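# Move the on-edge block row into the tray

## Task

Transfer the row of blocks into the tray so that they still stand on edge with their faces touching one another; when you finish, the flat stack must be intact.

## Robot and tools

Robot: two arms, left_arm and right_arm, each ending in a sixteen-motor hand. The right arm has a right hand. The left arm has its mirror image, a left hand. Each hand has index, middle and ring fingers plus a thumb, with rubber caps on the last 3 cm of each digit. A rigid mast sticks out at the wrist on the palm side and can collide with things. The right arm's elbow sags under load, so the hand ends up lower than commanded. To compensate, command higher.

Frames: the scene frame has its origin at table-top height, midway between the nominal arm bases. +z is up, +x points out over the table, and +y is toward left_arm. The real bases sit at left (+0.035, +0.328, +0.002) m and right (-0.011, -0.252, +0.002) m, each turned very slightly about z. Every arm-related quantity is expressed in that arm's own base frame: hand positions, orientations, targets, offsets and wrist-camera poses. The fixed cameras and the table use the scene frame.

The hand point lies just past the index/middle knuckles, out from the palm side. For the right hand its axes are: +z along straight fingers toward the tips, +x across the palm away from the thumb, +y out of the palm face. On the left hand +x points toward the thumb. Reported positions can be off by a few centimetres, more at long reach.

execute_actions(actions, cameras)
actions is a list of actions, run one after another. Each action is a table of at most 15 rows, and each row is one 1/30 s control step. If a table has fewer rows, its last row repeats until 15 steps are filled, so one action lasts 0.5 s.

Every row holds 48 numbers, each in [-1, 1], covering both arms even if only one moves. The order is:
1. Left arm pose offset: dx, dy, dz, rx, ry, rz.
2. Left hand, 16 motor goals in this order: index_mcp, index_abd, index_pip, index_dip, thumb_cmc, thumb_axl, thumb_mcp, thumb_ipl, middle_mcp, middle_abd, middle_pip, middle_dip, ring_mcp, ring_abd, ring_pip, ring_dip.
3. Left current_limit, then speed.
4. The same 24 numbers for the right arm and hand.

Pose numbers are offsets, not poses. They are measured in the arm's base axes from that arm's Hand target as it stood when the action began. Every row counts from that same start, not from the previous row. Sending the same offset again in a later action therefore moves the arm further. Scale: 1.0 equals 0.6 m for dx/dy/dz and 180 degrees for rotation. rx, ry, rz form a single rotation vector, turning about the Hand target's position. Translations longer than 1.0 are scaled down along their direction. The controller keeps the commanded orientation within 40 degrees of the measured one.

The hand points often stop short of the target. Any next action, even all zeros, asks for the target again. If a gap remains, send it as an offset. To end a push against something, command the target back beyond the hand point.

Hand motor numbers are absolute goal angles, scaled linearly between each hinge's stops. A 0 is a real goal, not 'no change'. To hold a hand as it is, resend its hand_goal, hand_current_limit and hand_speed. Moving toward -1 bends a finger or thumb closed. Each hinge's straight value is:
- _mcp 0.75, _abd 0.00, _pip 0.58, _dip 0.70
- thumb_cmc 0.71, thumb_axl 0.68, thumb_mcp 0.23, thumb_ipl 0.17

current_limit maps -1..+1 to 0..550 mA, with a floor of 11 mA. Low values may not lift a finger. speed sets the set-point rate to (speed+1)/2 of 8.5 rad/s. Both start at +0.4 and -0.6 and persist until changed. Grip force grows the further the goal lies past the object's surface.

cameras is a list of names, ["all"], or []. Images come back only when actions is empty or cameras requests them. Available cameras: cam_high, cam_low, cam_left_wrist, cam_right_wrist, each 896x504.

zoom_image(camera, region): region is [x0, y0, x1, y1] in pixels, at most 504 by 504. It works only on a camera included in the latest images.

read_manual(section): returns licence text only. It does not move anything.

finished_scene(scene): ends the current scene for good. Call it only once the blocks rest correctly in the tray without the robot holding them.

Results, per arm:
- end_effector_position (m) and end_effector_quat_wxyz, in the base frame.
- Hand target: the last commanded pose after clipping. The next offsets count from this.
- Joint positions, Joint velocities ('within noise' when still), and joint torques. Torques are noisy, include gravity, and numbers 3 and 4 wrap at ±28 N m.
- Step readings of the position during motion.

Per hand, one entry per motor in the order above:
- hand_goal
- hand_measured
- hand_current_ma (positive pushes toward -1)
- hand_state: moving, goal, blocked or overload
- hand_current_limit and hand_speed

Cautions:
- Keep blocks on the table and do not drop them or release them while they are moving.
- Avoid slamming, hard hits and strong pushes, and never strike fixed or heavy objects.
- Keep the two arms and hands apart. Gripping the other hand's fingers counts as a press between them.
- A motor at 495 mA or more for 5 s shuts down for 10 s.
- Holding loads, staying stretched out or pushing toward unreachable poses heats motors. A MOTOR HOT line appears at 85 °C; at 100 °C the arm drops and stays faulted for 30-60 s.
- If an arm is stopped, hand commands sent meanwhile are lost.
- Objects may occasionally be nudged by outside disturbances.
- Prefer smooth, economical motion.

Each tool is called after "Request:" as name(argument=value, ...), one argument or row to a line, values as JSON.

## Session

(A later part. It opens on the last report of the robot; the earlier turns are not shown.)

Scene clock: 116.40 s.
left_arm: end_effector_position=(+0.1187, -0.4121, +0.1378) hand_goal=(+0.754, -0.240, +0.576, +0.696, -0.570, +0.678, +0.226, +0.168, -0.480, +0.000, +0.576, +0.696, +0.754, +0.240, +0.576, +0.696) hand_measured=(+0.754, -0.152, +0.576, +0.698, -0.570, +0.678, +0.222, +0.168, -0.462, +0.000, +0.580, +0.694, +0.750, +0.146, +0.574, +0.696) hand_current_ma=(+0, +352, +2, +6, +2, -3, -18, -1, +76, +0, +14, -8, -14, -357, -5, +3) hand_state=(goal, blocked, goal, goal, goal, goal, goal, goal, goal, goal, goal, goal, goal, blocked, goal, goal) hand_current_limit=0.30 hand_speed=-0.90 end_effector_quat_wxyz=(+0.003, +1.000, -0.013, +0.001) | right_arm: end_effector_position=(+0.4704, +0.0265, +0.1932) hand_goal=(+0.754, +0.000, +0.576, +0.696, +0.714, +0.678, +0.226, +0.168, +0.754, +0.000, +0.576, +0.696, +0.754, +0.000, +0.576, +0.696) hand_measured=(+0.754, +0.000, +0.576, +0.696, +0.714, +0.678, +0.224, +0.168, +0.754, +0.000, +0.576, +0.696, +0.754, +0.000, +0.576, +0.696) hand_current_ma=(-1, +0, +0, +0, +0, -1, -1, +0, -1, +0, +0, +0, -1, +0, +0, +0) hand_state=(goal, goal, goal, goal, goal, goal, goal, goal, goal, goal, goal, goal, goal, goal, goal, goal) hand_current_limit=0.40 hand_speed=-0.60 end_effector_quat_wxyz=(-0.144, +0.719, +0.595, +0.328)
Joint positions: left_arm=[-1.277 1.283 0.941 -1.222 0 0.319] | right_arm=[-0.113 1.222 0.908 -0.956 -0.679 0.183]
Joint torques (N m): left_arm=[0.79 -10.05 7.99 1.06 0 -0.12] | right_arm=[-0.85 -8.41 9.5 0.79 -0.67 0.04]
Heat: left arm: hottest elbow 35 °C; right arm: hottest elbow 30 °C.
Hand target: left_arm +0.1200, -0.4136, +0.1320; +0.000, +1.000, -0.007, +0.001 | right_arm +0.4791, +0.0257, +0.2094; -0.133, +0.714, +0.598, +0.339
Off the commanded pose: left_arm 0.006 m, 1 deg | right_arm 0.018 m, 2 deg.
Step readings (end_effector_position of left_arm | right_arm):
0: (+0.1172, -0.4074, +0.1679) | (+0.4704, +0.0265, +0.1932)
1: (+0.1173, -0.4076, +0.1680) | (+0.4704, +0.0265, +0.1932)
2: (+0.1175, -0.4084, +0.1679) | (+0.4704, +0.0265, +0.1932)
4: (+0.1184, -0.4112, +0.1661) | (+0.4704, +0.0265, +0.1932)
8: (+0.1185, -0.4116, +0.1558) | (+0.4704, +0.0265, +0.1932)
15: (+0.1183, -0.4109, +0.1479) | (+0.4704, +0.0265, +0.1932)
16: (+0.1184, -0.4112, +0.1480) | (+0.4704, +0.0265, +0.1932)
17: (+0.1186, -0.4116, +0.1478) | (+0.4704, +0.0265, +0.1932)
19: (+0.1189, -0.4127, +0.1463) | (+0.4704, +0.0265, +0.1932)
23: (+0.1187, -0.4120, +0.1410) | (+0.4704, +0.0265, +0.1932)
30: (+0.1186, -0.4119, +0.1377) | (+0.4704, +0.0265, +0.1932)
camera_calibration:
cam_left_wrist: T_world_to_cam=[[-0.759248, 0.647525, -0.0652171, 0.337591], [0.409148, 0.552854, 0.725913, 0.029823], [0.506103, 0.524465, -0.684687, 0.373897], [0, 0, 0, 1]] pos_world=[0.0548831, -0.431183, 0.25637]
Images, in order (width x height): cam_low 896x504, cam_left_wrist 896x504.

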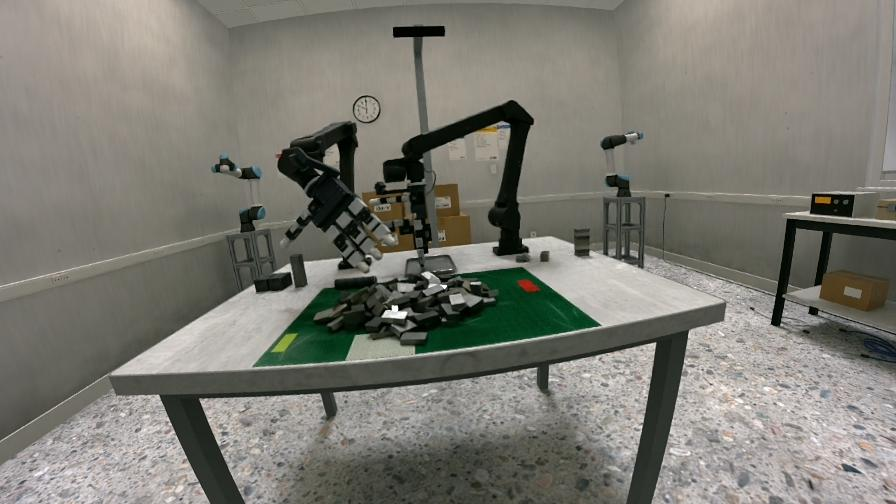

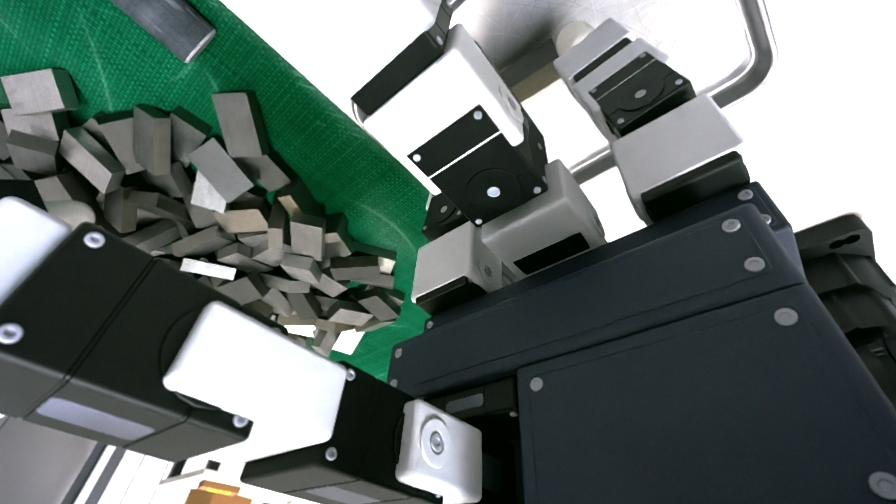

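Request:
execute_actions(
  actions=[
    [[0,0,-0.012,0,0,0,0.754,-0.24,0.576,0.696,-0.57,0.678,0.226,0.168,-0.48,0,0.576,0.696,0.754,0.24,0.576,0.696,0.3,-0.9,0,0,0,0,0,0,0.754,0,0.576,0.696,0.714,0.678,0.226,0.168,0.754,0,0.576,0.696,0.754,0,0.576,0.696,0.4,-0.6]],
  ],
)

Request:
execute_actions(
  actions=[
    [[0,0,-0.01,0,0,0,0.754,-0.24,0.576,0.696,-0.57,0.678,0.226,0.168,-0.48,0,0.576,0.696,0.754,0.24,0.576,0.696,0.3,-0.9,0,0,0,0,0,0,0.754,0,0.576,0.696,0.714,0.678,0.226,0.168,0.754,0,0.576,0.696,0.754,0,0.576,0.696,0.4,-0.6]],
  ],
  cameras=["cam_left_wrist"],
)

Request:
zoom_image(
  camera="cam_left_wrist",
  region=[440, 0, 620, 120],
)

Scene clock: 117.33 s.
left_arm: end_effector_position=(+0.1188, -0.4124, +0.1310) hand_goal=(+0.754, -0.240, +0.576, +0.696, -0.570, +0.678, +0.226, +0.168, -0.480, +0.000, +0.576, +0.696, +0.754, +0.240, +0.576, +0.696) hand_measured=(+0.754, -0.152, +0.576, +0.698, -0.570, +0.678, +0.222, +0.168, -0.462, +0.000, +0.580, +0.694, +0.750, +0.146, +0.574, +0.696) hand_current_ma=(+0, +352, +2, +6, +2, -3, -18, -1, +76, +0, +14, -8, -14, -357, -5, +3) hand_state=(goal, blocked, goal, goal, goal, goal, goal, goal, goal, goal, goal, goal, goal, blocked, goal, goal) hand_current_limit=0.30 hand_speed=-0.90 end_effector_quat_wxyz=(+0.004, +1.000, -0.013, +0.001) | right_arm: end_effector_position=(+0.4704, +0.0265, +0.1932) hand_goal=(+0.754, +0.000, +0.576, +0.696, +0.714, +0.678, +0.226, +0.168, +0.754, +0.000, +0.576, +0.696, +0.754, +0.000, +0.576, +0.696) hand_measured=(+0.754, +0.000, +0.576, +0.696, +0.714, +0.678, +0.224, +0.168, +0.754, +0.000, +0.576, +0.696, +0.754, +0.000, +0.576, +0.696) hand_current_ma=(-1, +0, +0, +0, +0, -1, -1, +0, -1, +0, +0, +0, -1, +0, +0, +0) hand_state=(goal, goal, goal, goal, goal, goal, goal, goal, goal, goal, goal, goal, goal, goal, goal, goal) hand_current_limit=0.40 hand_speed=-0.60 end_effector_quat_wxyz=(-0.144, +0.719, +0.595, +0.328)
Joint positions: left_arm=[-1.277 1.29 0.928 -1.201 0 0.319] | right_arm=[-0.113 1.222 0.908 -0.956 -0.679 0.183]
Joint torques (N m): left_arm=[0.5 -9.7 7.87 1.06 0.01 -0.1] | right_arm=[-0.91 -8.41 9.51 0.81 -0.67 0.04]
Heat: left arm: hottest elbow 35 °C; right arm: hottest elbow 30 °C.
Hand target: left_arm +0.1200, -0.4136, +0.1248; +0.000, +1.000, -0.007, +0.001 | right_arm +0.4791, +0.0257, +0.2094; -0.133, +0.714, +0.598, +0.339
Off the commanded pose: left_arm 0.006 m, 1 deg | right_arm 0.018 m, 2 deg.
Step readings (end_effector_position of left_arm | right_arm):
0: (+0.1187, -0.4121, +0.1378) | (+0.4704, +0.0265, +0.1932)
1: (+0.1187, -0.4121, +0.1378) | (+0.4704, +0.0265, +0.1932)
2: (+0.1188, -0.4123, +0.1376) | (+0.4704, +0.0265, +0.1932)
4: (+0.1189, -0.4129, +0.1367) | (+0.4704, +0.0265, +0.1932)
8: (+0.1188, -0.4123, +0.1331) | (+0.4704, +0.0265, +0.1932)
15: (+0.1187, -0.4122, +0.1310) | (+0.4704, +0.0265, +0.1932)

Scene clock: 118.03 s.
left_arm: end_effector_position=(+0.1191, -0.4135, +0.1287) hand_goal=(+0.754, -0.240, +0.576, +0.696, -0.570, +0.678, +0.226, +0.168, -0.480, +0.000, +0.576, +0.696, +0.754, +0.240, +0.576, +0.696) hand_measured=(+0.754, -0.152, +0.576, +0.698, -0.570, +0.678, +0.222, +0.168, -0.462, +0.000, +0.580, +0.694, +0.750, +0.146, +0.574, +0.696) hand_current_ma=(+0, +352, +2, +6, +2, -3, -18, -1, +76, +0, +14, -8, -14, -357, -7, +1) hand_state=(goal, blocked, goal, goal, goal, goal, goal, goal, goal, goal, goal, goal, goal, blocked, goal, goal) hand_current_limit=0.30 hand_speed=-0.90 end_effector_quat_wxyz=(+0.007, +1.000, -0.013, +0.002) | right_arm: end_effector_position=(+0.4704, +0.0265, +0.1932) hand_goal=(+0.754, +0.000, +0.576, +0.696, +0.714, +0.678, +0.226, +0.168, +0.754, +0.000, +0.576, +0.696, +0.754, +0.000, +0.576, +0.696) hand_measured=(+0.754, +0.000, +0.576, +0.696, +0.714, +0.678, +0.224, +0.168, +0.754, +0.000, +0.576, +0.696, +0.754, +0.000, +0.576, +0.696) hand_current_ma=(-1, +0, +0, +0, +0, -1, -1, +0, -1, +0, +0, +0, -1, +0, +0, +0) hand_state=(goal, goal, goal, goal, goal, goal, goal, goal, goal, goal, goal, goal, goal, goal, goal, goal) hand_current_limit=0.40 hand_speed=-0.60 end_effector_quat_wxyz=(-0.144, +0.719, +0.595, +0.328)
Joint positions: left_arm=[-1.277 1.292 0.921 -1.186 0 0.319] | right_arm=[-0.113 1.222 0.908 -0.956 -0.679 0.183]
Joint torques (N m): left_arm=[0.79 -9.82 7.45 1.16 0.01 -0.1] | right_arm=[-0.85 -8.47 9.5 0.8 -0.67 0.04]
Heat: left arm: hottest elbow 35 °C; right arm: hottest elbow 30 °C.
Hand target: left_arm +0.1200, -0.4136, +0.1187; +0.000, +1.000, -0.007, +0.001 | right_arm +0.4791, +0.0257, +0.2094; -0.133, +0.714, +0.598, +0.339
Off the commanded pose: left_arm 0.010 m, 1 deg | right_arm 0.018 m, 2 deg.
Step readings (end_effector_position of left_arm | right_arm):
0: (+0.1188, -0.4124, +0.1310) | (+0.4704, +0.0265, +0.1932)
1: (+0.1188, -0.4124, +0.1310) | (+0.4704, +0.0265, +0.1932)
2: (+0.1188, -0.4124, +0.1308) | (+0.4704, +0.0265, +0.1932)
4: (+0.1190, -0.4130, +0.1302) | (+0.4704, +0.0265, +0.1932)
8: (+0.1191, -0.4134, +0.1287) | (+0.4704, +0.0265, +0.1932)
15: (+0.1191, -0.4135, +0.1287) | (+0.4704, +0.0265, +0.1932)
camera_calibration:
cam_left_wrist: T_world_to_cam=[[-0.759107, 0.64702, -0.0715685, 0.338749], [0.407554, 0.558106, 0.722784, 0.0398033], [0.507599, 0.519502, -0.687358, 0.366311], [0, 0, 0, 1]] pos_world=[0.0549858, -0.431691, 0.247261]
Images, in order (width x height): cam_left_wrist 896x504.

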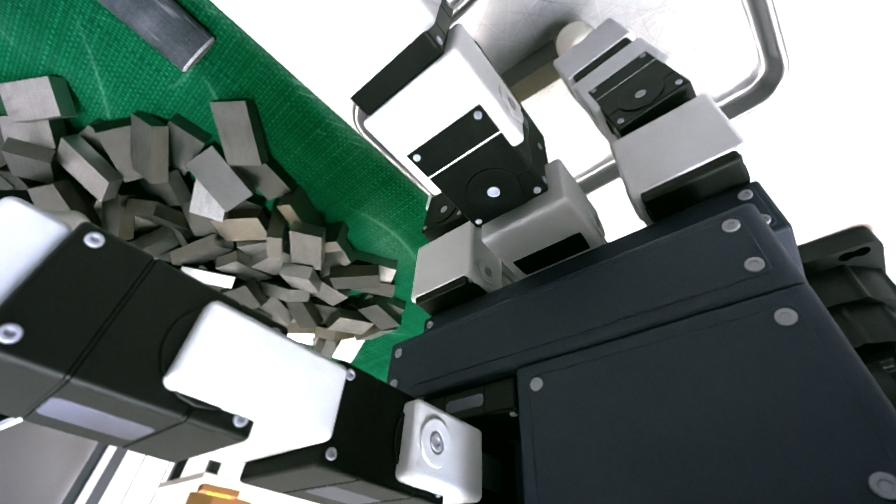

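Scaled by 2.800.

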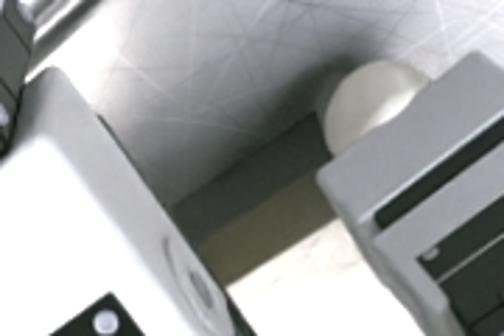

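Request:
execute_actions(
  actions=[
    [[0,0,0.005,0,0,0,0.754,-0.11,0.576,0.696,-0.57,0.678,0.226,0.168,-0.48,0,0.576,0.696,0.754,0.11,0.576,0.696,0.3,-0.95,0,0,0,0,0,0,0.754,0,0.576,0.696,0.714,0.678,0.226,0.168,0.754,0,0.576,0.696,0.754,0,0.576,0.696,0.4,-0.6]],
    [[0,0,0,0,0,0,0.754,0.3,0.576,0.696,-0.57,0.678,0.226,0.168,-0.48,0,0.576,0.696,0.754,-0.3,0.576,0.696,0.3,-0.7,0,0,0,0,0,0,0.754,0,0.576,0.696,0.714,0.678,0.226,0.168,0.754,0,0.576,0.696,0.754,0,0.576,0.696,0.4,-0.6]],
  ],
  cameras=["cam_left_wrist"],
)

Request:
zoom_image(
  camera="cam_left_wrist",
  region=[440, 0, 620, 120],
)

Scene clock: 121.70 s.
left_arm: end_effector_position=(+0.1192, -0.4135, +0.1287) hand_goal=(+0.754, +0.300, +0.576, +0.696, -0.570, +0.678, +0.226, +0.168, -0.480, +0.000, +0.576, +0.696, +0.754, -0.300, +0.576, +0.696) hand_measured=(+0.754, +0.294, +0.576, +0.698, -0.570, +0.678, +0.222, +0.168, -0.462, +0.000, +0.580, +0.694, +0.750, -0.294, +0.574, +0.696) hand_current_ma=(+0, -21, +2, +6, +2, -3, -18, -1, +76, +0, +14, -8, -13, +22, -7, +1) hand_state=(goal, goal, goal, goal, goal, goal, goal, goal, goal, goal, goal, goal, goal, goal, goal, goal) hand_current_limit=0.30 hand_speed=-0.70 end_effector_quat_wxyz=(+0.007, +1.000, -0.013, +0.002) | right_arm: end_effector_position=(+0.4704, +0.0265, +0.1932) hand_goal=(+0.754, +0.000, +0.576, +0.696, +0.714, +0.678, +0.226, +0.168, +0.754, +0.000, +0.576, +0.696, +0.754, +0.000, +0.576, +0.696) hand_measured=(+0.754, +0.000, +0.576, +0.696, +0.714, +0.678, +0.224, +0.168, +0.754, +0.000, +0.576, +0.696, +0.754, +0.000, +0.576, +0.696) hand_current_ma=(-1, +0, +0, +0, +0, -1, -1, +0, -1, +0, +0, +0, -1, +0, +0, +0) hand_state=(goal, goal, goal, goal, goal, goal, goal, goal, goal, goal, goal, goal, goal, goal, goal, goal) hand_current_limit=0.40 hand_speed=-0.60 end_effector_quat_wxyz=(-0.144, +0.719, +0.595, +0.328)
Joint positions: left_arm=[-1.277 1.292 0.921 -1.186 0 0.319] | right_arm=[-0.113 1.222 0.908 -0.956 -0.679 0.183]
Joint torques (N m): left_arm=[0.91 -9.88 8.02 0.8 0.03 -0.12] | right_arm=[-0.91 -8.41 9.51 0.8 -0.67 0.05]
Heat: left arm: hottest elbow 34 °C; right arm: hottest elbow 30 °C.
Hand target: left_arm +0.1200, -0.4136, +0.1217; +0.000, +1.000, -0.007, +0.001 | right_arm +0.4791, +0.0257, +0.2094; -0.133, +0.714, +0.598, +0.339
Off the commanded pose: left_arm 0.007 m, 1 deg | right_arm 0.018 m, 2 deg.
Step readings (end_effector_position of left_arm | right_arm):
0: (+0.1191, -0.4135, +0.1287) | (+0.4704, +0.0265, +0.1932)
1: (+0.1191, -0.4135, +0.1287) | (+0.4704, +0.0265, +0.1932)
2: (+0.1191, -0.4135, +0.1287) | (+0.4704, +0.0265, +0.1932)
4: (+0.1191, -0.4135, +0.1287) | (+0.4704, +0.0265, +0.1932)
8: (+0.1191, -0.4135, +0.1287) | (+0.4704, +0.0265, +0.1932)
15: (+0.1192, -0.4135, +0.1287) | (+0.4704, +0.0265, +0.1932)
16: (+0.1192, -0.4135, +0.1287) | (+0.4704, +0.0265, +0.1932)
17: (+0.1192, -0.4135, +0.1287) | (+0.4704, +0.0265, +0.1932)
19: (+0.1192, -0.4135, +0.1287) | (+0.4704, +0.0265, +0.1932)
23: (+0.1192, -0.4135, +0.1287) | (+0.4704, +0.0265, +0.1932)
30: (+0.1192, -0.4135, +0.1287) | (+0.4704, +0.0265, +0.1932)
camera_calibration:
cam_left_wrist: T_world_to_cam=[[-0.759047, 0.647071, -0.0717398, 0.338887], [0.407348, 0.557997, 0.722985, 0.0396768], [0.507853, 0.519556, -0.687129, 0.366213], [0, 0, 0, 1]] pos_world=[0.0550863, -0.431691, 0.247262]
Images, in order (width x height): cam_left_wrist 896x504.

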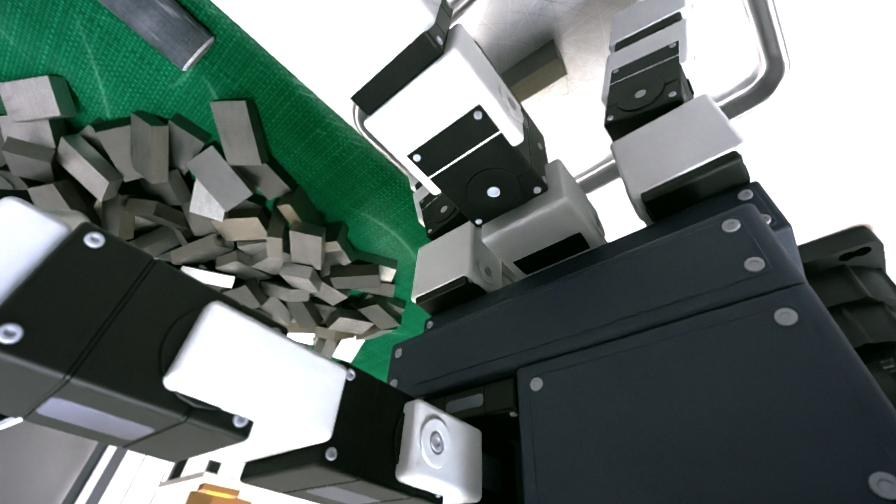

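Scaled by 2.800.

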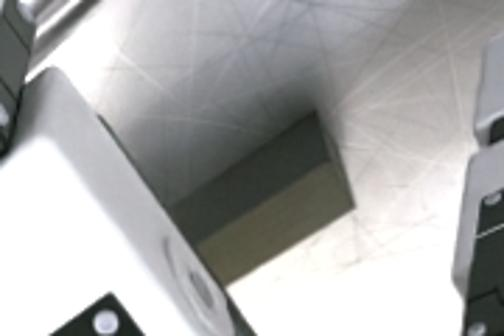

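Request:
execute_actions(
  actions=[
    [[0,0,0.07,0,0,0,0.754,0.3,0.576,0.696,-0.57,0.678,0.226,0.168,-0.48,0,0.576,0.696,0.754,-0.3,0.576,0.696,0.3,-0.7,0,0,0,0,0,0,0.754,0,0.576,0.696,0.714,0.678,0.226,0.168,0.754,0,0.576,0.696,0.754,0,0.576,0.696,0.4,-0.6]],
    [[0,0,0.045,0,0,0,0.754,0.3,0.576,0.696,-0.57,0.678,0.226,0.168,-0.48,0,0.576,0.696,0.754,-0.3,0.576,0.696,0.3,-0.7,0,0,0,0,0,0,0.754,0,0.576,0.696,0.714,0.678,0.226,0.168,0.754,0,0.576,0.696,0.754,0,0.576,0.696,0.4,-0.6]],
  ],
  cameras=["cam_left_wrist"],
)

Scene clock: 123.53 s.
left_arm: end_effector_position=(+0.1157, -0.4018, +0.1712) hand_goal=(+0.754, +0.300, +0.576, +0.696, -0.570, +0.678, +0.226, +0.168, -0.480, +0.000, +0.576, +0.696, +0.754, -0.300, +0.576, +0.696) hand_measured=(+0.754, +0.294, +0.576, +0.698, -0.570, +0.678, +0.222, +0.168, -0.462, +0.000, +0.580, +0.694, +0.750, -0.294, +0.574, +0.696) hand_current_ma=(-2, -20, +2, +6, +2, -3, -18, -1, +76, +0, +14, -8, -13, +22, -7, +1) hand_state=(goal, goal, goal, goal, goal, goal, goal, goal, goal, goal, goal, goal, goal, goal, goal, goal) hand_current_limit=0.30 hand_speed=-0.70 end_effector_quat_wxyz=(-0.016, +1.000, -0.013, -0.005) | right_arm: end_effector_position=(+0.4704, +0.0265, +0.1932) hand_goal=(+0.754, +0.000, +0.576, +0.696, +0.714, +0.678, +0.226, +0.168, +0.754, +0.000, +0.576, +0.696, +0.754, +0.000, +0.576, +0.696) hand_measured=(+0.754, +0.000, +0.576, +0.696, +0.714, +0.678, +0.224, +0.168, +0.754, +0.000, +0.576, +0.696, +0.754, +0.000, +0.576, +0.696) hand_current_ma=(-1, +0, +0, +0, +0, -1, -1, +0, -1, +0, +0, +0, -1, +0, +0, +0) hand_state=(goal, goal, goal, goal, goal, goal, goal, goal, goal, goal, goal, goal, goal, goal, goal, goal) hand_current_limit=0.40 hand_speed=-0.60 end_effector_quat_wxyz=(-0.144, +0.719, +0.595, +0.328)
Joint positions: left_arm=[-1.277 1.251 1.014 -1.367 0 0.319] | right_arm=[-0.113 1.222 0.908 -0.956 -0.679 0.183]
Joint torques (N m): left_arm=[0.56 -10.87 11.62 0.17 0.03 -0.1] | right_arm=[-0.85 -8.41 9.5 0.81 -0.67 0.05]
Heat: left arm: hottest elbow 34 °C; right arm: hottest elbow 30 °C.
Hand target: left_arm +0.1200, -0.4135, +0.1906; +0.000, +1.000, -0.007, +0.001 | right_arm +0.4791, +0.0257, +0.2094; -0.133, +0.714, +0.598, +0.339
Off the commanded pose: left_arm 0.023 m, 2 deg | right_arm 0.018 m, 2 deg.
Step readings (end_effector_position of left_arm | right_arm):
0: (+0.1192, -0.4135, +0.1287) | (+0.4704, +0.0265, +0.1932)
1: (+0.1192, -0.4134, +0.1287) | (+0.4704, +0.0265, +0.1932)
2: (+0.1188, -0.4121, +0.1282) | (+0.4704, +0.0265, +0.1932)
4: (+0.1168, -0.4054, +0.1265) | (+0.4704, +0.0265, +0.1932)
8: (+0.1144, -0.3974, +0.1299) | (+0.4704, +0.0265, +0.1932)
15: (+0.1156, -0.4014, +0.1440) | (+0.4704, +0.0265, +0.1932)
16: (+0.1155, -0.4013, +0.1443) | (+0.4704, +0.0265, +0.1932)
17: (+0.1153, -0.4007, +0.1451) | (+0.4704, +0.0265, +0.1932)
19: (+0.1147, -0.3985, +0.1485) | (+0.4704, +0.0265, +0.1932)
23: (+0.1153, -0.4004, +0.1617) | (+0.4704, +0.0265, +0.1932)
30: (+0.1159, -0.4024, +0.1714) | (+0.4704, +0.0265, +0.1932)
camera_calibration:
cam_left_wrist: T_world_to_cam=[[-0.760083, 0.64907, -0.0313396, 0.325695], [0.417296, 0.5245, 0.742134, -0.0140054], [0.498135, 0.551006, -0.669518, 0.401961], [0, 0, 0, 1]] pos_world=[0.0531687, -0.425535, 0.289721]
Images, in order (width x height): cam_left_wrist 896x504.

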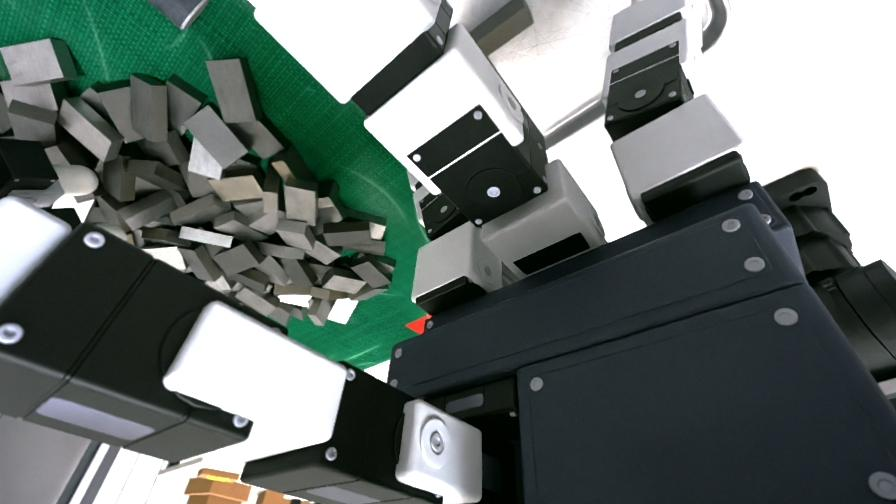

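Request:
execute_actions(
  actions=[
    [[0.0585,0.1207,0,0,0,0.0627,0.754,0,0.576,0.696,-0.57,0.678,0.226,0.168,-0.48,0,0.576,0.696,0.754,0,0.576,0.696,0.3,-0.7,0,0,0,0,0,0,0.754,0,0.576,0.696,0.714,0.678,0.226,0.168,0.754,0,0.576,0.696,0.754,0,0.576,0.696,0.4,-0.6]],
    [[0.0775,0.1682,0,0,0,0.0796,0.754,0,0.576,0.696,-0.57,0.678,0.226,0.168,-0.48,0,0.576,0.696,0.754,0,0.576,0.696,0.3,-0.7,0,0,0,0,0,0,0.754,0,0.576,0.696,0.714,0.678,0.226,0.168,0.754,0,0.576,0.696,0.754,0,0.576,0.696,0.4,-0.6]],
    [[0.0508,0.1967,0,0,0,0.0955,0.754,0,0.576,0.696,-0.57,0.678,0.226,0.168,-0.48,0,0.576,0.696,0.754,0,0.576,0.696,0.3,-0.7,0,0,0,0,0,0,0.754,0,0.576,0.696,0.714,0.678,0.226,0.168,0.754,0,0.576,0.696,0.754,0,0.576,0.696,0.4,-0.6]],
    [[0.0222,0.1632,0,0,0,0.0796,0.754,0,0.576,0.696,-0.57,0.678,0.226,0.168,-0.48,0,0.576,0.696,0.754,0,0.576,0.696,0.3,-0.7,0,0,0,0,0,0,0.754,0,0.576,0.696,0.714,0.678,0.226,0.168,0.754,0,0.576,0.696,0.754,0,0.576,0.696,0.4,-0.6]],
    [[0.0133,0.11,0,0,0,0.03,0.754,0,0.576,0.696,-0.57,0.678,0.226,0.168,-0.48,0,0.576,0.696,0.754,0,0.576,0.696,0.3,-0.7,0,0,0,0,0,0,0.754,0,0.576,0.696,0.714,0.678,0.226,0.168,0.754,0,0.576,0.696,0.754,0,0.576,0.696,0.4,-0.6]],
  ],
  cameras=["cam_left_wrist","cam_right_wrist"],
)

Request:
zoom_image(
  camera="cam_right_wrist",
  region=[40, 0, 210, 130],
)

Scene clock: 127.07 s.
left_arm: end_effector_position=(+0.2446, +0.0380, +0.1803) hand_goal=(+0.754, +0.000, +0.576, +0.696, -0.570, +0.678, +0.226, +0.168, -0.480, +0.000, +0.576, +0.696, +0.754, +0.000, +0.576, +0.696) hand_measured=(+0.752, +0.000, +0.576, +0.698, -0.570, +0.678, +0.222, +0.168, -0.462, +0.000, +0.580, +0.694, +0.752, -0.002, +0.574, +0.696) hand_current_ma=(-9, +1, +1, +6, -3, -3, -18, -1, +75, -1, +14, -8, -6, -8, -6, +1) hand_state=(goal, goal, goal, goal, goal, goal, goal, goal, goal, goal, goal, goal, goal, goal, goal, goal) hand_current_limit=0.30 hand_speed=-0.70 end_effector_quat_wxyz=(-0.005, +0.857, +0.516, -0.011) | right_arm: end_effector_position=(+0.4704, +0.0265, +0.1932) hand_goal=(+0.754, +0.000, +0.576, +0.696, +0.714, +0.678, +0.226, +0.168, +0.754, +0.000, +0.576, +0.696, +0.754, +0.000, +0.576, +0.696) hand_measured=(+0.754, +0.000, +0.576, +0.696, +0.714, +0.678, +0.224, +0.168, +0.754, +0.000, +0.576, +0.696, +0.754, +0.000, +0.576, +0.696) hand_current_ma=(-1, +0, +0, +0, +0, -1, -1, +0, -1, +0, +0, +0, -1, +0, +0, +0) hand_state=(goal, goal, goal, goal, goal, goal, goal, goal, goal, goal, goal, goal, goal, goal, goal, goal) hand_current_limit=0.40 hand_speed=-0.60 end_effector_quat_wxyz=(-0.144, +0.719, +0.595, +0.328)
Joint positions: left_arm=[0.346 0.757 0.73 -1.568 -0.006 0.832] | right_arm=[-0.113 1.222 0.908 -0.956 -0.679 0.183]
Joint torques (N m): left_arm=[1.49 -2.73 10.47 0.95 0.31 0.14] | right_arm=[-0.79 -8.41 9.51 0.8 -0.67 0.04]
Heat: left arm: hottest elbow 34 °C; right arm: hottest elbow 30 °C.
Hand target: left_arm +0.2535, +0.0417, +0.1907; +0.000, +0.858, +0.513, +0.001 | right_arm +0.4791, +0.0257, +0.2094; -0.133, +0.714, +0.598, +0.339
Off the commanded pose: left_arm 0.014 m, 2 deg | right_arm 0.018 m, 2 deg.
Step readings (end_effector_position of left_arm | right_arm):
0: (+0.1157, -0.4018, +0.1712) | (+0.4704, +0.0265, +0.1932)
1: (+0.1159, -0.4017, +0.1715) | (+0.4704, +0.0265, +0.1932)
2: (+0.1176, -0.4005, +0.1723) | (+0.4704, +0.0265, +0.1932)
4: (+0.1245, -0.3913, +0.1757) | (+0.4704, +0.0265, +0.1932)
8: (+0.1447, -0.3600, +0.1871) | (+0.4704, +0.0265, +0.1932)
15: (+0.1539, -0.3472, +0.1970) | (+0.4704, +0.0265, +0.1932)
16: (+0.1542, -0.3463, +0.1964) | (+0.4704, +0.0265, +0.1932)
17: (+0.1555, -0.3424, +0.1944) | (+0.4704, +0.0265, +0.1932)
19: (+0.1646, -0.3210, +0.1874) | (+0.4704, +0.0265, +0.1932)
23: (+0.1873, -0.2666, +0.1818) | (+0.4704, +0.0265, +0.1932)
30: (+0.2027, -0.2429, +0.1914) | (+0.4704, +0.0265, +0.1932)
31: (+0.2032, -0.2416, +0.1911) | (+0.4704, +0.0265, +0.1932)
32: (+0.2042, -0.2376, +0.1901) | (+0.4704, +0.0265, +0.1932)
34: (+0.2114, -0.2137, +0.1862) | (+0.4704, +0.0265, +0.1932)
38: (+0.2235, -0.1543, +0.1846) | (+0.4704, +0.0265, +0.1932)
45: (+0.2335, -0.1221, +0.1894) | (+0.4704, +0.0265, +0.1932)
46: (+0.2338, -0.1207, +0.1893) | (+0.4704, +0.0265, +0.1932)
47: (+0.2346, -0.1170, +0.1894) | (+0.4704, +0.0265, +0.1932)
49: (+0.2394, -0.0943, +0.1892) | (+0.4704, +0.0265, +0.1932)
53: (+0.2447, -0.0437, +0.1912) | (+0.4704, +0.0265, +0.1932)
60: (+0.2458, -0.0218, +0.1915) | (+0.4704, +0.0265, +0.1932)
61: (+0.2457, -0.0213, +0.1913) | (+0.4704, +0.0265, +0.1932)
62: (+0.2456, -0.0187, +0.1911) | (+0.4704, +0.0265, +0.1932)
64: (+0.2457, -0.0009, +0.1897) | (+0.4704, +0.0265, +0.1932)
68: (+0.2432, +0.0361, +0.1855) | (+0.4704, +0.0265, +0.1932)
75: (+0.2449, +0.0411, +0.1803) | (+0.4704, +0.0265, +0.1932)
camera_calibration:
cam_left_wrist: T_world_to_cam=[[-0.919158, -0.392217, -0.0362603, 0.217846], [-0.290728, 0.613435, 0.734285, -0.134065], [-0.265755, 0.685466, -0.677872, 0.284656], [0, 0, 0, 1]] pos_world=[0.236908, -0.0274389, 0.299302]
cam_right_wrist: T_world_to_cam=[[0.547288, -0.723738, -0.420332, -0.120057], [-0.76201, -0.638599, 0.107388, 0.314637], [-0.346145, 0.261525, -0.900993, 0.458626], [0, 0, 0, 1]] pos_world=[0.464213, -0.00590528, 0.328967]
Images, in order (width x height): cam_left_wrist 896x504, cam_right_wrist 896x504.

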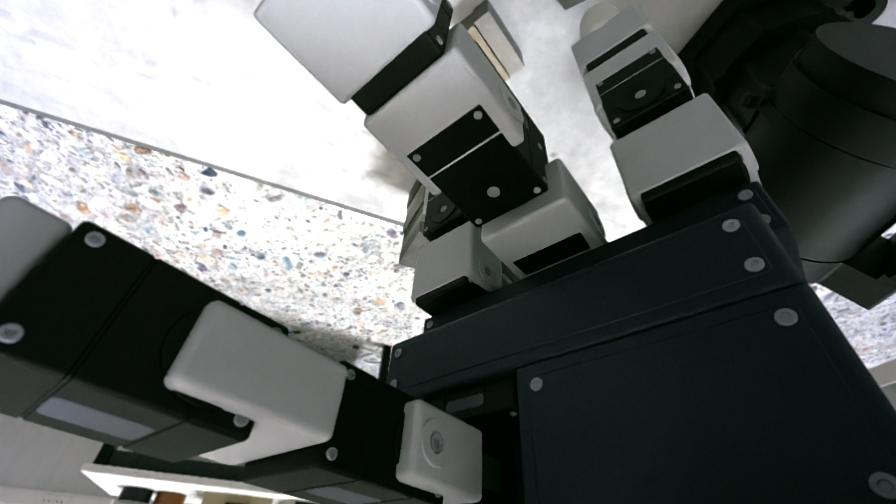

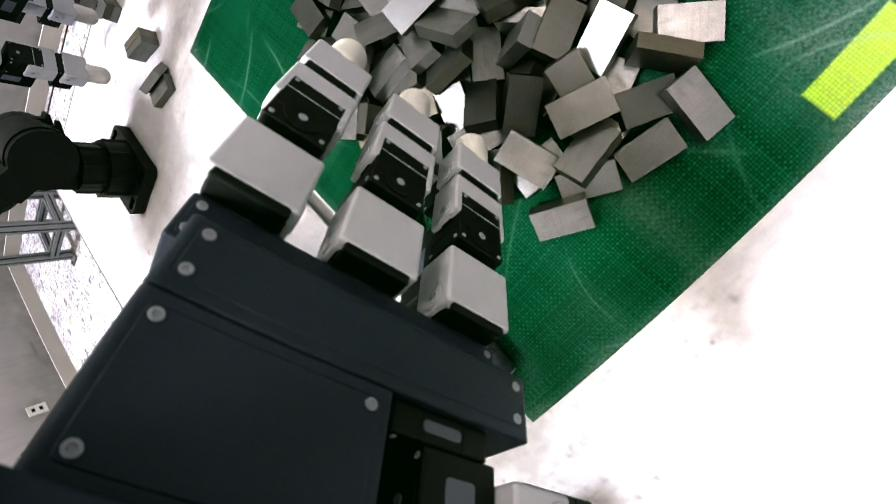

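Scaled by 2.965.

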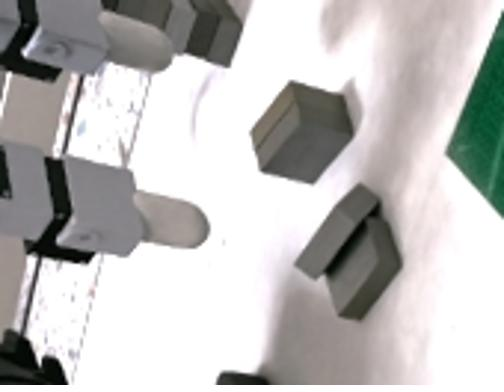

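Request:
zoom_image(
  camera="cam_right_wrist",
  region=[115, 20, 185, 115],
)

Request:
zoom_image(
  camera="cam_left_wrist",
  region=[440, 0, 660, 130],
)

Scaled by 5.305.

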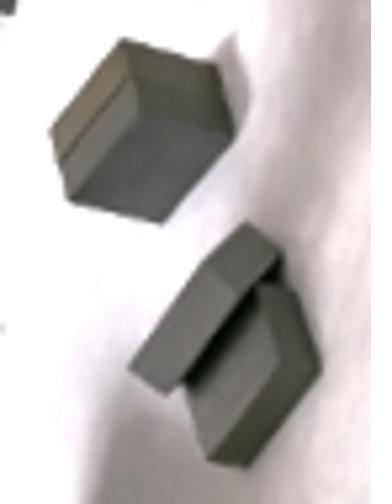

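Scaled by 2.291.

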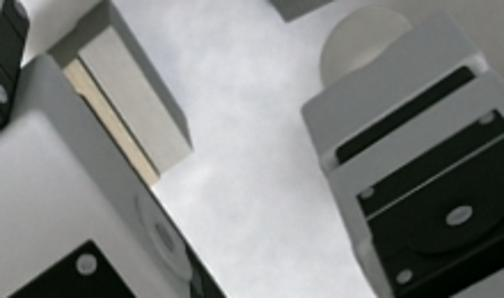

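Request:
execute_actions(
  actions=[
    [[-0.0018,-0.0013,-0.05,0,0,0.0128,0.754,0.02,0.576,0.696,-0.57,0.678,0.226,0.168,-0.48,0,0.576,0.696,0.754,-0.4,0.576,0.696,0.3,-0.7,0,0,0,0,0,0,0.754,0,0.576,0.696,0.714,0.678,0.226,0.168,0.754,0,0.576,0.696,0.754,0,0.576,0.696,0.4,-0.6]],
    [[0,0,-0.04,0,0,0,0.754,0.02,0.576,0.696,-0.57,0.678,0.226,0.168,-0.48,0,0.576,0.696,0.754,-0.4,0.576,0.696,0.3,-0.7,0,0,0,0,0,0,0.754,0,0.576,0.696,0.714,0.678,0.226,0.168,0.754,0,0.576,0.696,0.754,0,0.576,0.696,0.4,-0.6]],
  ],
  cameras=["cam_left_wrist","cam_right_wrist"],
)

Request:
zoom_image(
  camera="cam_right_wrist",
  region=[60, 0, 200, 120],
)

Scene clock: 131.20 s.
left_arm: end_effector_position=(+0.2505, +0.0416, +0.1404) hand_goal=(+0.754, +0.020, +0.576, +0.696, -0.570, +0.678, +0.226, +0.168, -0.480, +0.000, +0.576, +0.696, +0.754, -0.400, +0.576, +0.696) hand_measured=(+0.752, +0.016, +0.576, +0.698, -0.570, +0.678, +0.222, +0.168, -0.462, +0.000, +0.580, +0.694, +0.752, -0.392, +0.574, +0.696) hand_current_ma=(-9, -10, +1, +6, -3, -3, -18, -1, +75, -1, +14, -8, -6, +24, -6, +1) hand_state=(goal, goal, goal, goal, goal, goal, goal, goal, goal, goal, goal, goal, goal, goal, goal, goal) hand_current_limit=0.30 hand_speed=-0.70 end_effector_quat_wxyz=(+0.000, +0.849, +0.528, +0.003) | right_arm: end_effector_position=(+0.4704, +0.0265, +0.1932) hand_goal=(+0.754, +0.000, +0.576, +0.696, +0.714, +0.678, +0.226, +0.168, +0.754, +0.000, +0.576, +0.696, +0.754, +0.000, +0.576, +0.696) hand_measured=(+0.754, +0.000, +0.576, +0.696, +0.714, +0.678, +0.224, +0.168, +0.754, +0.000, +0.576, +0.696, +0.754, +0.000, +0.576, +0.696) hand_current_ma=(-1, +0, +0, +0, +0, -1, -1, +0, -1, +0, +0, +0, -1, +0, +0, +0) hand_state=(goal, goal, goal, goal, goal, goal, goal, goal, goal, goal, goal, goal, goal, goal, goal, goal) hand_current_limit=0.40 hand_speed=-0.60 end_effector_quat_wxyz=(-0.144, +0.719, +0.595, +0.328)
Joint positions: left_arm=[0.345 0.762 0.622 -1.424 -0.002 0.804] | right_arm=[-0.113 1.222 0.908 -0.956 -0.679 0.183]
Joint torques (N m): left_arm=[0.32 -2.43 8.14 0.99 0.3 -0.13] | right_arm=[-0.85 -8.41 9.48 0.79 -0.67 0.05]
Heat: left arm: hottest elbow 35 °C; right arm: hottest elbow 31 °C.
Hand target: left_arm +0.2523, +0.0409, +0.1366; +0.000, +0.848, +0.530, +0.001 | right_arm +0.4791, +0.0257, +0.2094; -0.133, +0.714, +0.598, +0.339
Off the commanded pose: left_arm 0.004 m, 0 deg | right_arm 0.018 m, 2 deg.
Step readings (end_effector_position of left_arm | right_arm):
0: (+0.2445, +0.0380, +0.1803) | (+0.4704, +0.0265, +0.1932)
1: (+0.2447, +0.0380, +0.1804) | (+0.4704, +0.0265, +0.1932)
2: (+0.2459, +0.0384, +0.1806) | (+0.4704, +0.0265, +0.1932)
4: (+0.2501, +0.0397, +0.1794) | (+0.4704, +0.0265, +0.1932)
8: (+0.2502, +0.0405, +0.1684) | (+0.4704, +0.0265, +0.1932)
15: (+0.2500, +0.0413, +0.1636) | (+0.4704, +0.0265, +0.1932)
16: (+0.2502, +0.0414, +0.1634) | (+0.4704, +0.0265, +0.1932)
17: (+0.2510, +0.0416, +0.1627) | (+0.4704, +0.0265, +0.1932)
19: (+0.2520, +0.0420, +0.1569) | (+0.4704, +0.0265, +0.1932)
23: (+0.2485, +0.0408, +0.1433) | (+0.4704, +0.0265, +0.1932)
30: (+0.2502, +0.0415, +0.1403) | (+0.4704, +0.0265, +0.1932)
camera_calibration:
cam_left_wrist: T_world_to_cam=[[-0.906544, -0.416966, -0.0657129, 0.225262], [-0.328721, 0.599706, 0.729586, -0.0944666], [-0.264804, 0.683003, -0.680725, 0.257011], [0, 0, 0, 1]] pos_world=[0.241214, -0.0249602, 0.258678]
cam_right_wrist: T_world_to_cam=[[0.547288, -0.723738, -0.420332, -0.120057], [-0.76201, -0.638599, 0.107388, 0.314637], [-0.346145, 0.261525, -0.900993, 0.458626], [0, 0, 0, 1]] pos_world=[0.464213, -0.00590528, 0.328967]
Images, in order (width x height): cam_left_wrist 896x504, cam_right_wrist 896x504.

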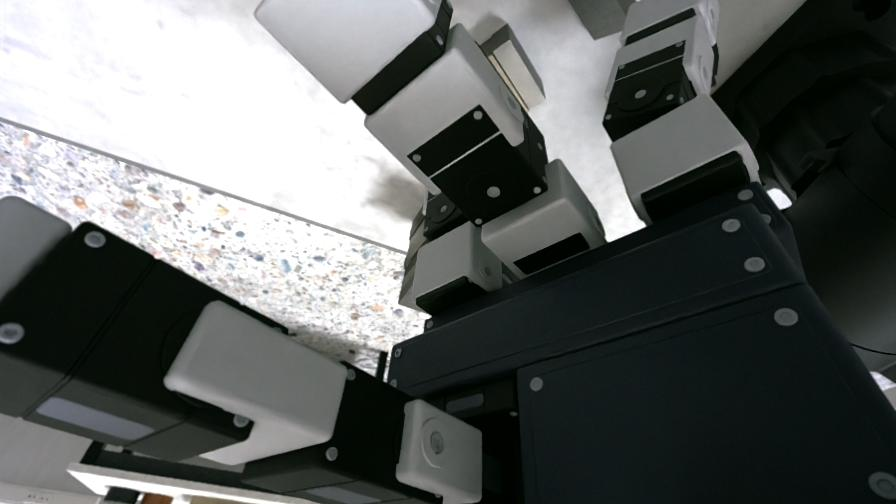

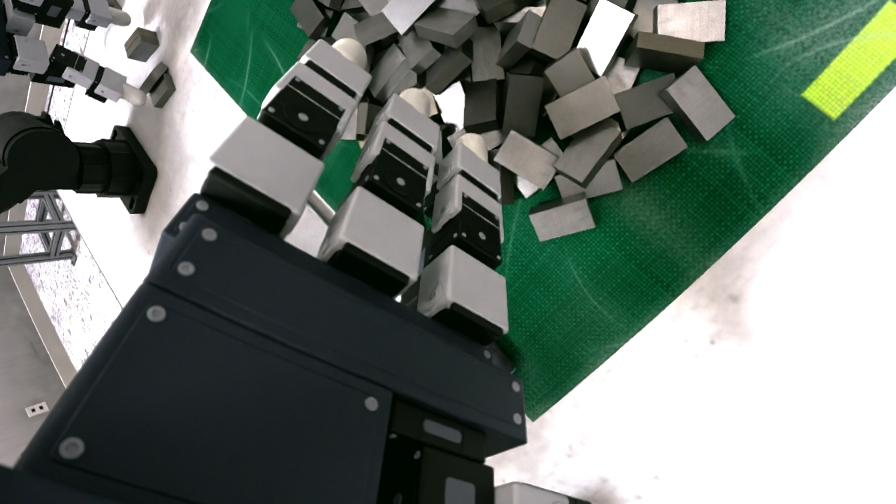

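Scaled by 3.600.

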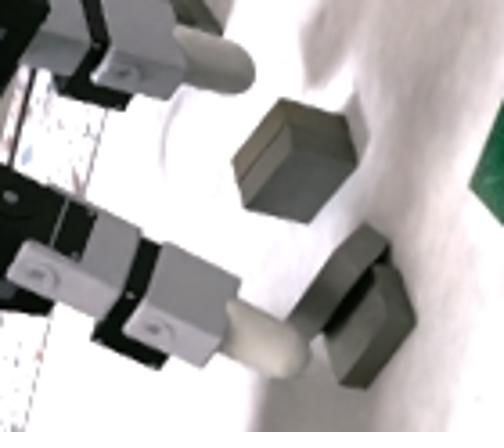

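Request:
execute_actions(
  actions=[
    [[0.0042,0.0087,-0.013,0,0,0.0239,0.754,0.02,0.576,0.696,-0.57,0.678,0.226,0.168,-0.48,0,0.576,0.696,0.754,-0.4,0.576,0.696,0.3,-0.7,0,0,0,0,0,0,0.754,0,0.576,0.696,0.714,0.678,0.226,0.168,0.754,0,0.576,0.696,0.754,0,0.576,0.696,0.4,-0.6]],
    [[0,0,0,0,0,0,0.754,-0.19,0.576,0.696,-0.57,0.678,0.226,0.168,-0.48,0,0.576,0.696,0.754,-0.2,0.576,0.696,0.3,-0.9,0,0,0,0,0,0,0.754,0,0.576,0.696,0.714,0.678,0.226,0.168,0.754,0,0.576,0.696,0.754,0,0.576,0.696,0.4,-0.6]],
  ],
  cameras=["cam_right_wrist"],
)

Request:
zoom_image(
  camera="cam_right_wrist",
  region=[60, 0, 200, 120],
)

Scene clock: 133.07 s.
left_arm: end_effector_position=(+0.2539, +0.0464, +0.1335) hand_goal=(+0.754, -0.190, +0.576, +0.696, -0.570, +0.678, +0.226, +0.168, -0.480, +0.000, +0.576, +0.696, +0.754, -0.200, +0.576, +0.696) hand_measured=(+0.754, -0.168, +0.576, +0.698, -0.570, +0.678, +0.222, +0.168, -0.462, +0.000, +0.580, +0.694, +0.756, -0.252, +0.578, +0.696) hand_current_ma=(-2, +82, +1, +6, -3, -3, -18, -1, +75, -1, +14, -8, +10, -201, +5, +1) hand_state=(goal, blocked, goal, goal, goal, goal, goal, goal, goal, goal, goal, goal, goal, blocked, goal, goal) hand_current_limit=0.30 hand_speed=-0.90 end_effector_quat_wxyz=(+0.001, +0.829, +0.559, +0.004) | right_arm: end_effector_position=(+0.4704, +0.0265, +0.1932) hand_goal=(+0.754, +0.000, +0.576, +0.696, +0.714, +0.678, +0.226, +0.168, +0.754, +0.000, +0.576, +0.696, +0.754, +0.000, +0.576, +0.696) hand_measured=(+0.754, +0.000, +0.576, +0.696, +0.714, +0.678, +0.224, +0.168, +0.754, +0.000, +0.576, +0.696, +0.754, +0.000, +0.576, +0.696) hand_current_ma=(-1, +0, +0, +0, +0, -1, -1, +0, -1, +0, +0, +0, -1, +0, +0, +0) hand_state=(goal, goal, goal, goal, goal, goal, goal, goal, goal, goal, goal, goal, goal, goal, goal, goal) hand_current_limit=0.40 hand_speed=-0.60 end_effector_quat_wxyz=(-0.144, +0.719, +0.595, +0.328)
Joint positions: left_arm=[0.334 0.771 0.606 -1.398 0 0.719] | right_arm=[-0.113 1.222 0.908 -0.956 -0.679 0.183]
Joint torques (N m): left_arm=[0.5 -2.78 7.94 0.92 0.15 -0.11] | right_arm=[-0.85 -8.41 9.5 0.81 -0.67 0.04]
Heat: left arm: hottest elbow 35 °C; right arm: hottest elbow 31 °C.
Hand target: left_arm +0.2549, +0.0462, +0.1289; +0.000, +0.827, +0.562, +0.001 | right_arm +0.4791, +0.0257, +0.2094; -0.133, +0.714, +0.598, +0.339
Off the commanded pose: left_arm 0.005 m, 1 deg | right_arm 0.018 m, 2 deg.
Step readings (end_effector_position of left_arm | right_arm):
0: (+0.2506, +0.0416, +0.1404) | (+0.4704, +0.0265, +0.1932)
1: (+0.2506, +0.0417, +0.1404) | (+0.4704, +0.0265, +0.1932)
2: (+0.2512, +0.0423, +0.1405) | (+0.4704, +0.0265, +0.1932)
4: (+0.2523, +0.0433, +0.1392) | (+0.4704, +0.0265, +0.1932)
8: (+0.2525, +0.0449, +0.1347) | (+0.4704, +0.0265, +0.1932)
15: (+0.2535, +0.0464, +0.1334) | (+0.4704, +0.0265, +0.1932)
16: (+0.2536, +0.0465, +0.1334) | (+0.4704, +0.0265, +0.1932)
17: (+0.2536, +0.0466, +0.1334) | (+0.4704, +0.0265, +0.1932)
19: (+0.2536, +0.0467, +0.1334) | (+0.4704, +0.0265, +0.1932)
23: (+0.2537, +0.0469, +0.1335) | (+0.4704, +0.0265, +0.1932)
30: (+0.2539, +0.0466, +0.1335) | (+0.4704, +0.0265, +0.1932)
camera_calibration:
cam_right_wrist: T_world_to_cam=[[0.547288, -0.723738, -0.420332, -0.120057], [-0.76201, -0.638599, 0.107388, 0.314637], [-0.346145, 0.261525, -0.900993, 0.458626], [0, 0, 0, 1]] pos_world=[0.464213, -0.00590528, 0.328967]
Images, in order (width x height): cam_right_wrist 896x504.

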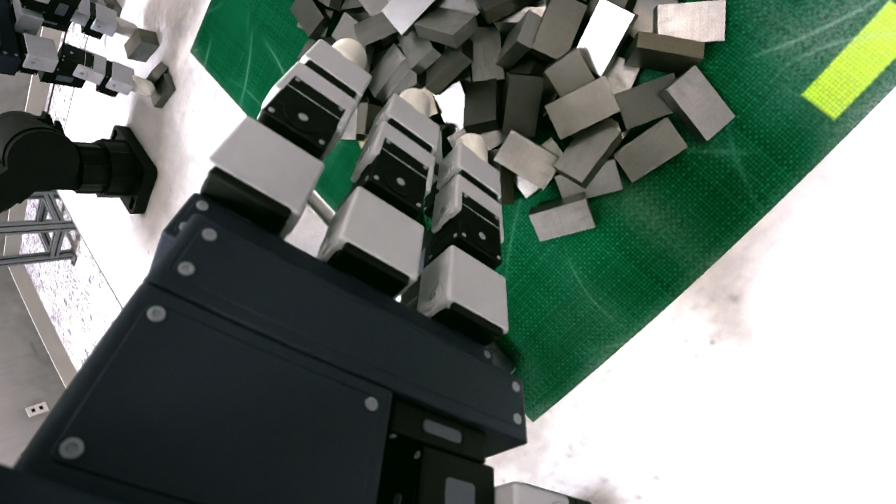

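Scaled by 3.600.

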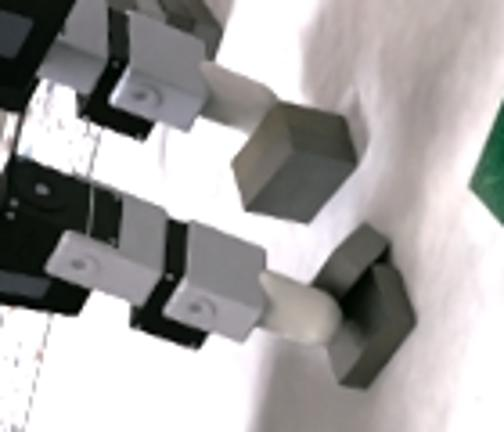

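Request:
execute_actions(
  actions=[
    [[0,0,0,0,0,0,0.754,-0.22,0.576,0.696,-0.57,0.678,0.226,0.168,-0.48,0,0.576,0.696,0.754,-0.08,0.576,0.696,0.3,-0.92,0,0,0,0,0,0,0.754,0,0.576,0.696,0.714,0.678,0.226,0.168,0.754,0,0.576,0.696,0.754,0,0.576,0.696,0.4,-0.6]],
  ],
  cameras=["cam_right_wrist"],
)

Request:
zoom_image(
  camera="cam_right_wrist",
  region=[60, 0, 200, 120],
)

Scene clock: 133.97 s.
left_arm: end_effector_position=(+0.2541, +0.0456, +0.1336) hand_goal=(+0.754, -0.220, +0.576, +0.696, -0.570, +0.678, +0.226, +0.168, -0.480, +0.000, +0.576, +0.696, +0.754, -0.080, +0.576, +0.696) hand_measured=(+0.756, -0.204, +0.576, +0.698, -0.570, +0.678, +0.222, +0.168, -0.462, +0.000, +0.580, +0.694, +0.760, -0.240, +0.580, +0.696) hand_current_ma=(+7, +54, +2, +6, -3, -3, -18, -1, +75, -1, +14, -8, +21, -357, +11, +2) hand_state=(goal, goal, goal, goal, goal, goal, goal, goal, goal, goal, goal, goal, goal, blocked, goal, goal) hand_current_limit=0.30 hand_speed=-0.92 end_effector_quat_wxyz=(+0.003, +0.830, +0.558, +0.003) | right_arm: end_effector_position=(+0.4704, +0.0265, +0.1932) hand_goal=(+0.754, +0.000, +0.576, +0.696, +0.714, +0.678, +0.226, +0.168, +0.754, +0.000, +0.576, +0.696, +0.754, +0.000, +0.576, +0.696) hand_measured=(+0.754, +0.000, +0.576, +0.696, +0.714, +0.678, +0.224, +0.168, +0.754, +0.000, +0.576, +0.696, +0.754, +0.000, +0.576, +0.696) hand_current_ma=(-1, +0, +0, +0, +0, -1, -1, +0, -1, +0, +0, +0, -1, +0, +0, +0) hand_state=(goal, goal, goal, goal, goal, goal, goal, goal, goal, goal, goal, goal, goal, goal, goal, goal) hand_current_limit=0.40 hand_speed=-0.60 end_effector_quat_wxyz=(-0.144, +0.719, +0.595, +0.328)
Joint positions: left_arm=[0.333 0.771 0.606 -1.398 0.004 0.719] | right_arm=[-0.113 1.222 0.908 -0.956 -0.679 0.183]
Joint torques (N m): left_arm=[0.32 -2.73 7.97 1.01 0.01 -0.11] | right_arm=[-0.85 -8.47 9.5 0.81 -0.67 0.04]
Heat: left arm: hottest elbow 35 °C; right arm: hottest elbow 31 °C.
Hand target: left_arm +0.2549, +0.0462, +0.1289; +0.000, +0.828, +0.561, +0.001 | right_arm +0.4791, +0.0257, +0.2094; -0.133, +0.714, +0.598, +0.339
Off the commanded pose: left_arm 0.005 m, 1 deg | right_arm 0.018 m, 2 deg.
Step readings (end_effector_position of left_arm | right_arm):
0: (+0.2539, +0.0464, +0.1335) | (+0.4704, +0.0265, +0.1932)
1: (+0.2539, +0.0464, +0.1335) | (+0.4704, +0.0265, +0.1932)
2: (+0.2539, +0.0464, +0.1335) | (+0.4704, +0.0265, +0.1932)
4: (+0.2539, +0.0463, +0.1335) | (+0.4704, +0.0265, +0.1932)
8: (+0.2541, +0.0457, +0.1336) | (+0.4704, +0.0265, +0.1932)
15: (+0.2541, +0.0456, +0.1336) | (+0.4704, +0.0265, +0.1932)
camera_calibration:
cam_right_wrist: T_world_to_cam=[[0.547288, -0.723738, -0.420332, -0.120057], [-0.76201, -0.638599, 0.107388, 0.314637], [-0.346145, 0.261525, -0.900993, 0.458626], [0, 0, 0, 1]] pos_world=[0.464213, -0.00590528, 0.328967]
Images, in order (width x height): cam_right_wrist 896x504.

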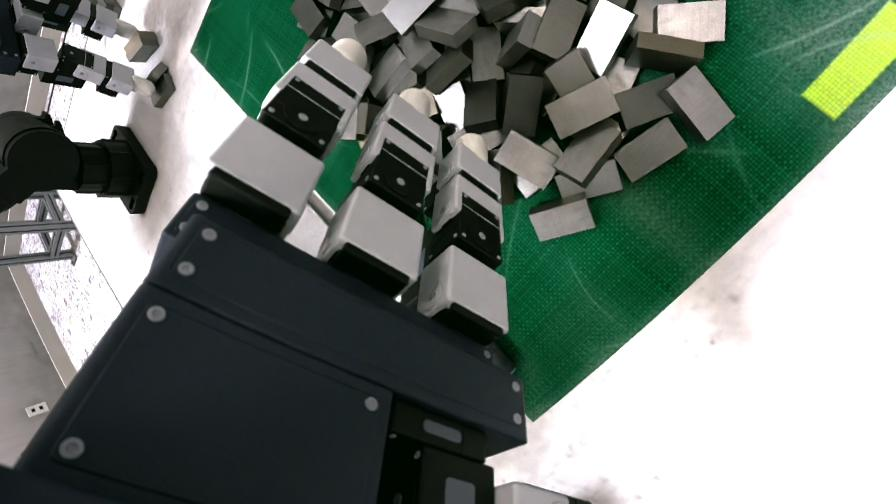

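Scaled by 3.600.

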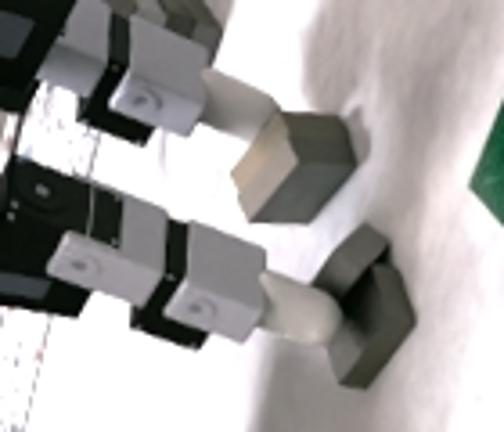

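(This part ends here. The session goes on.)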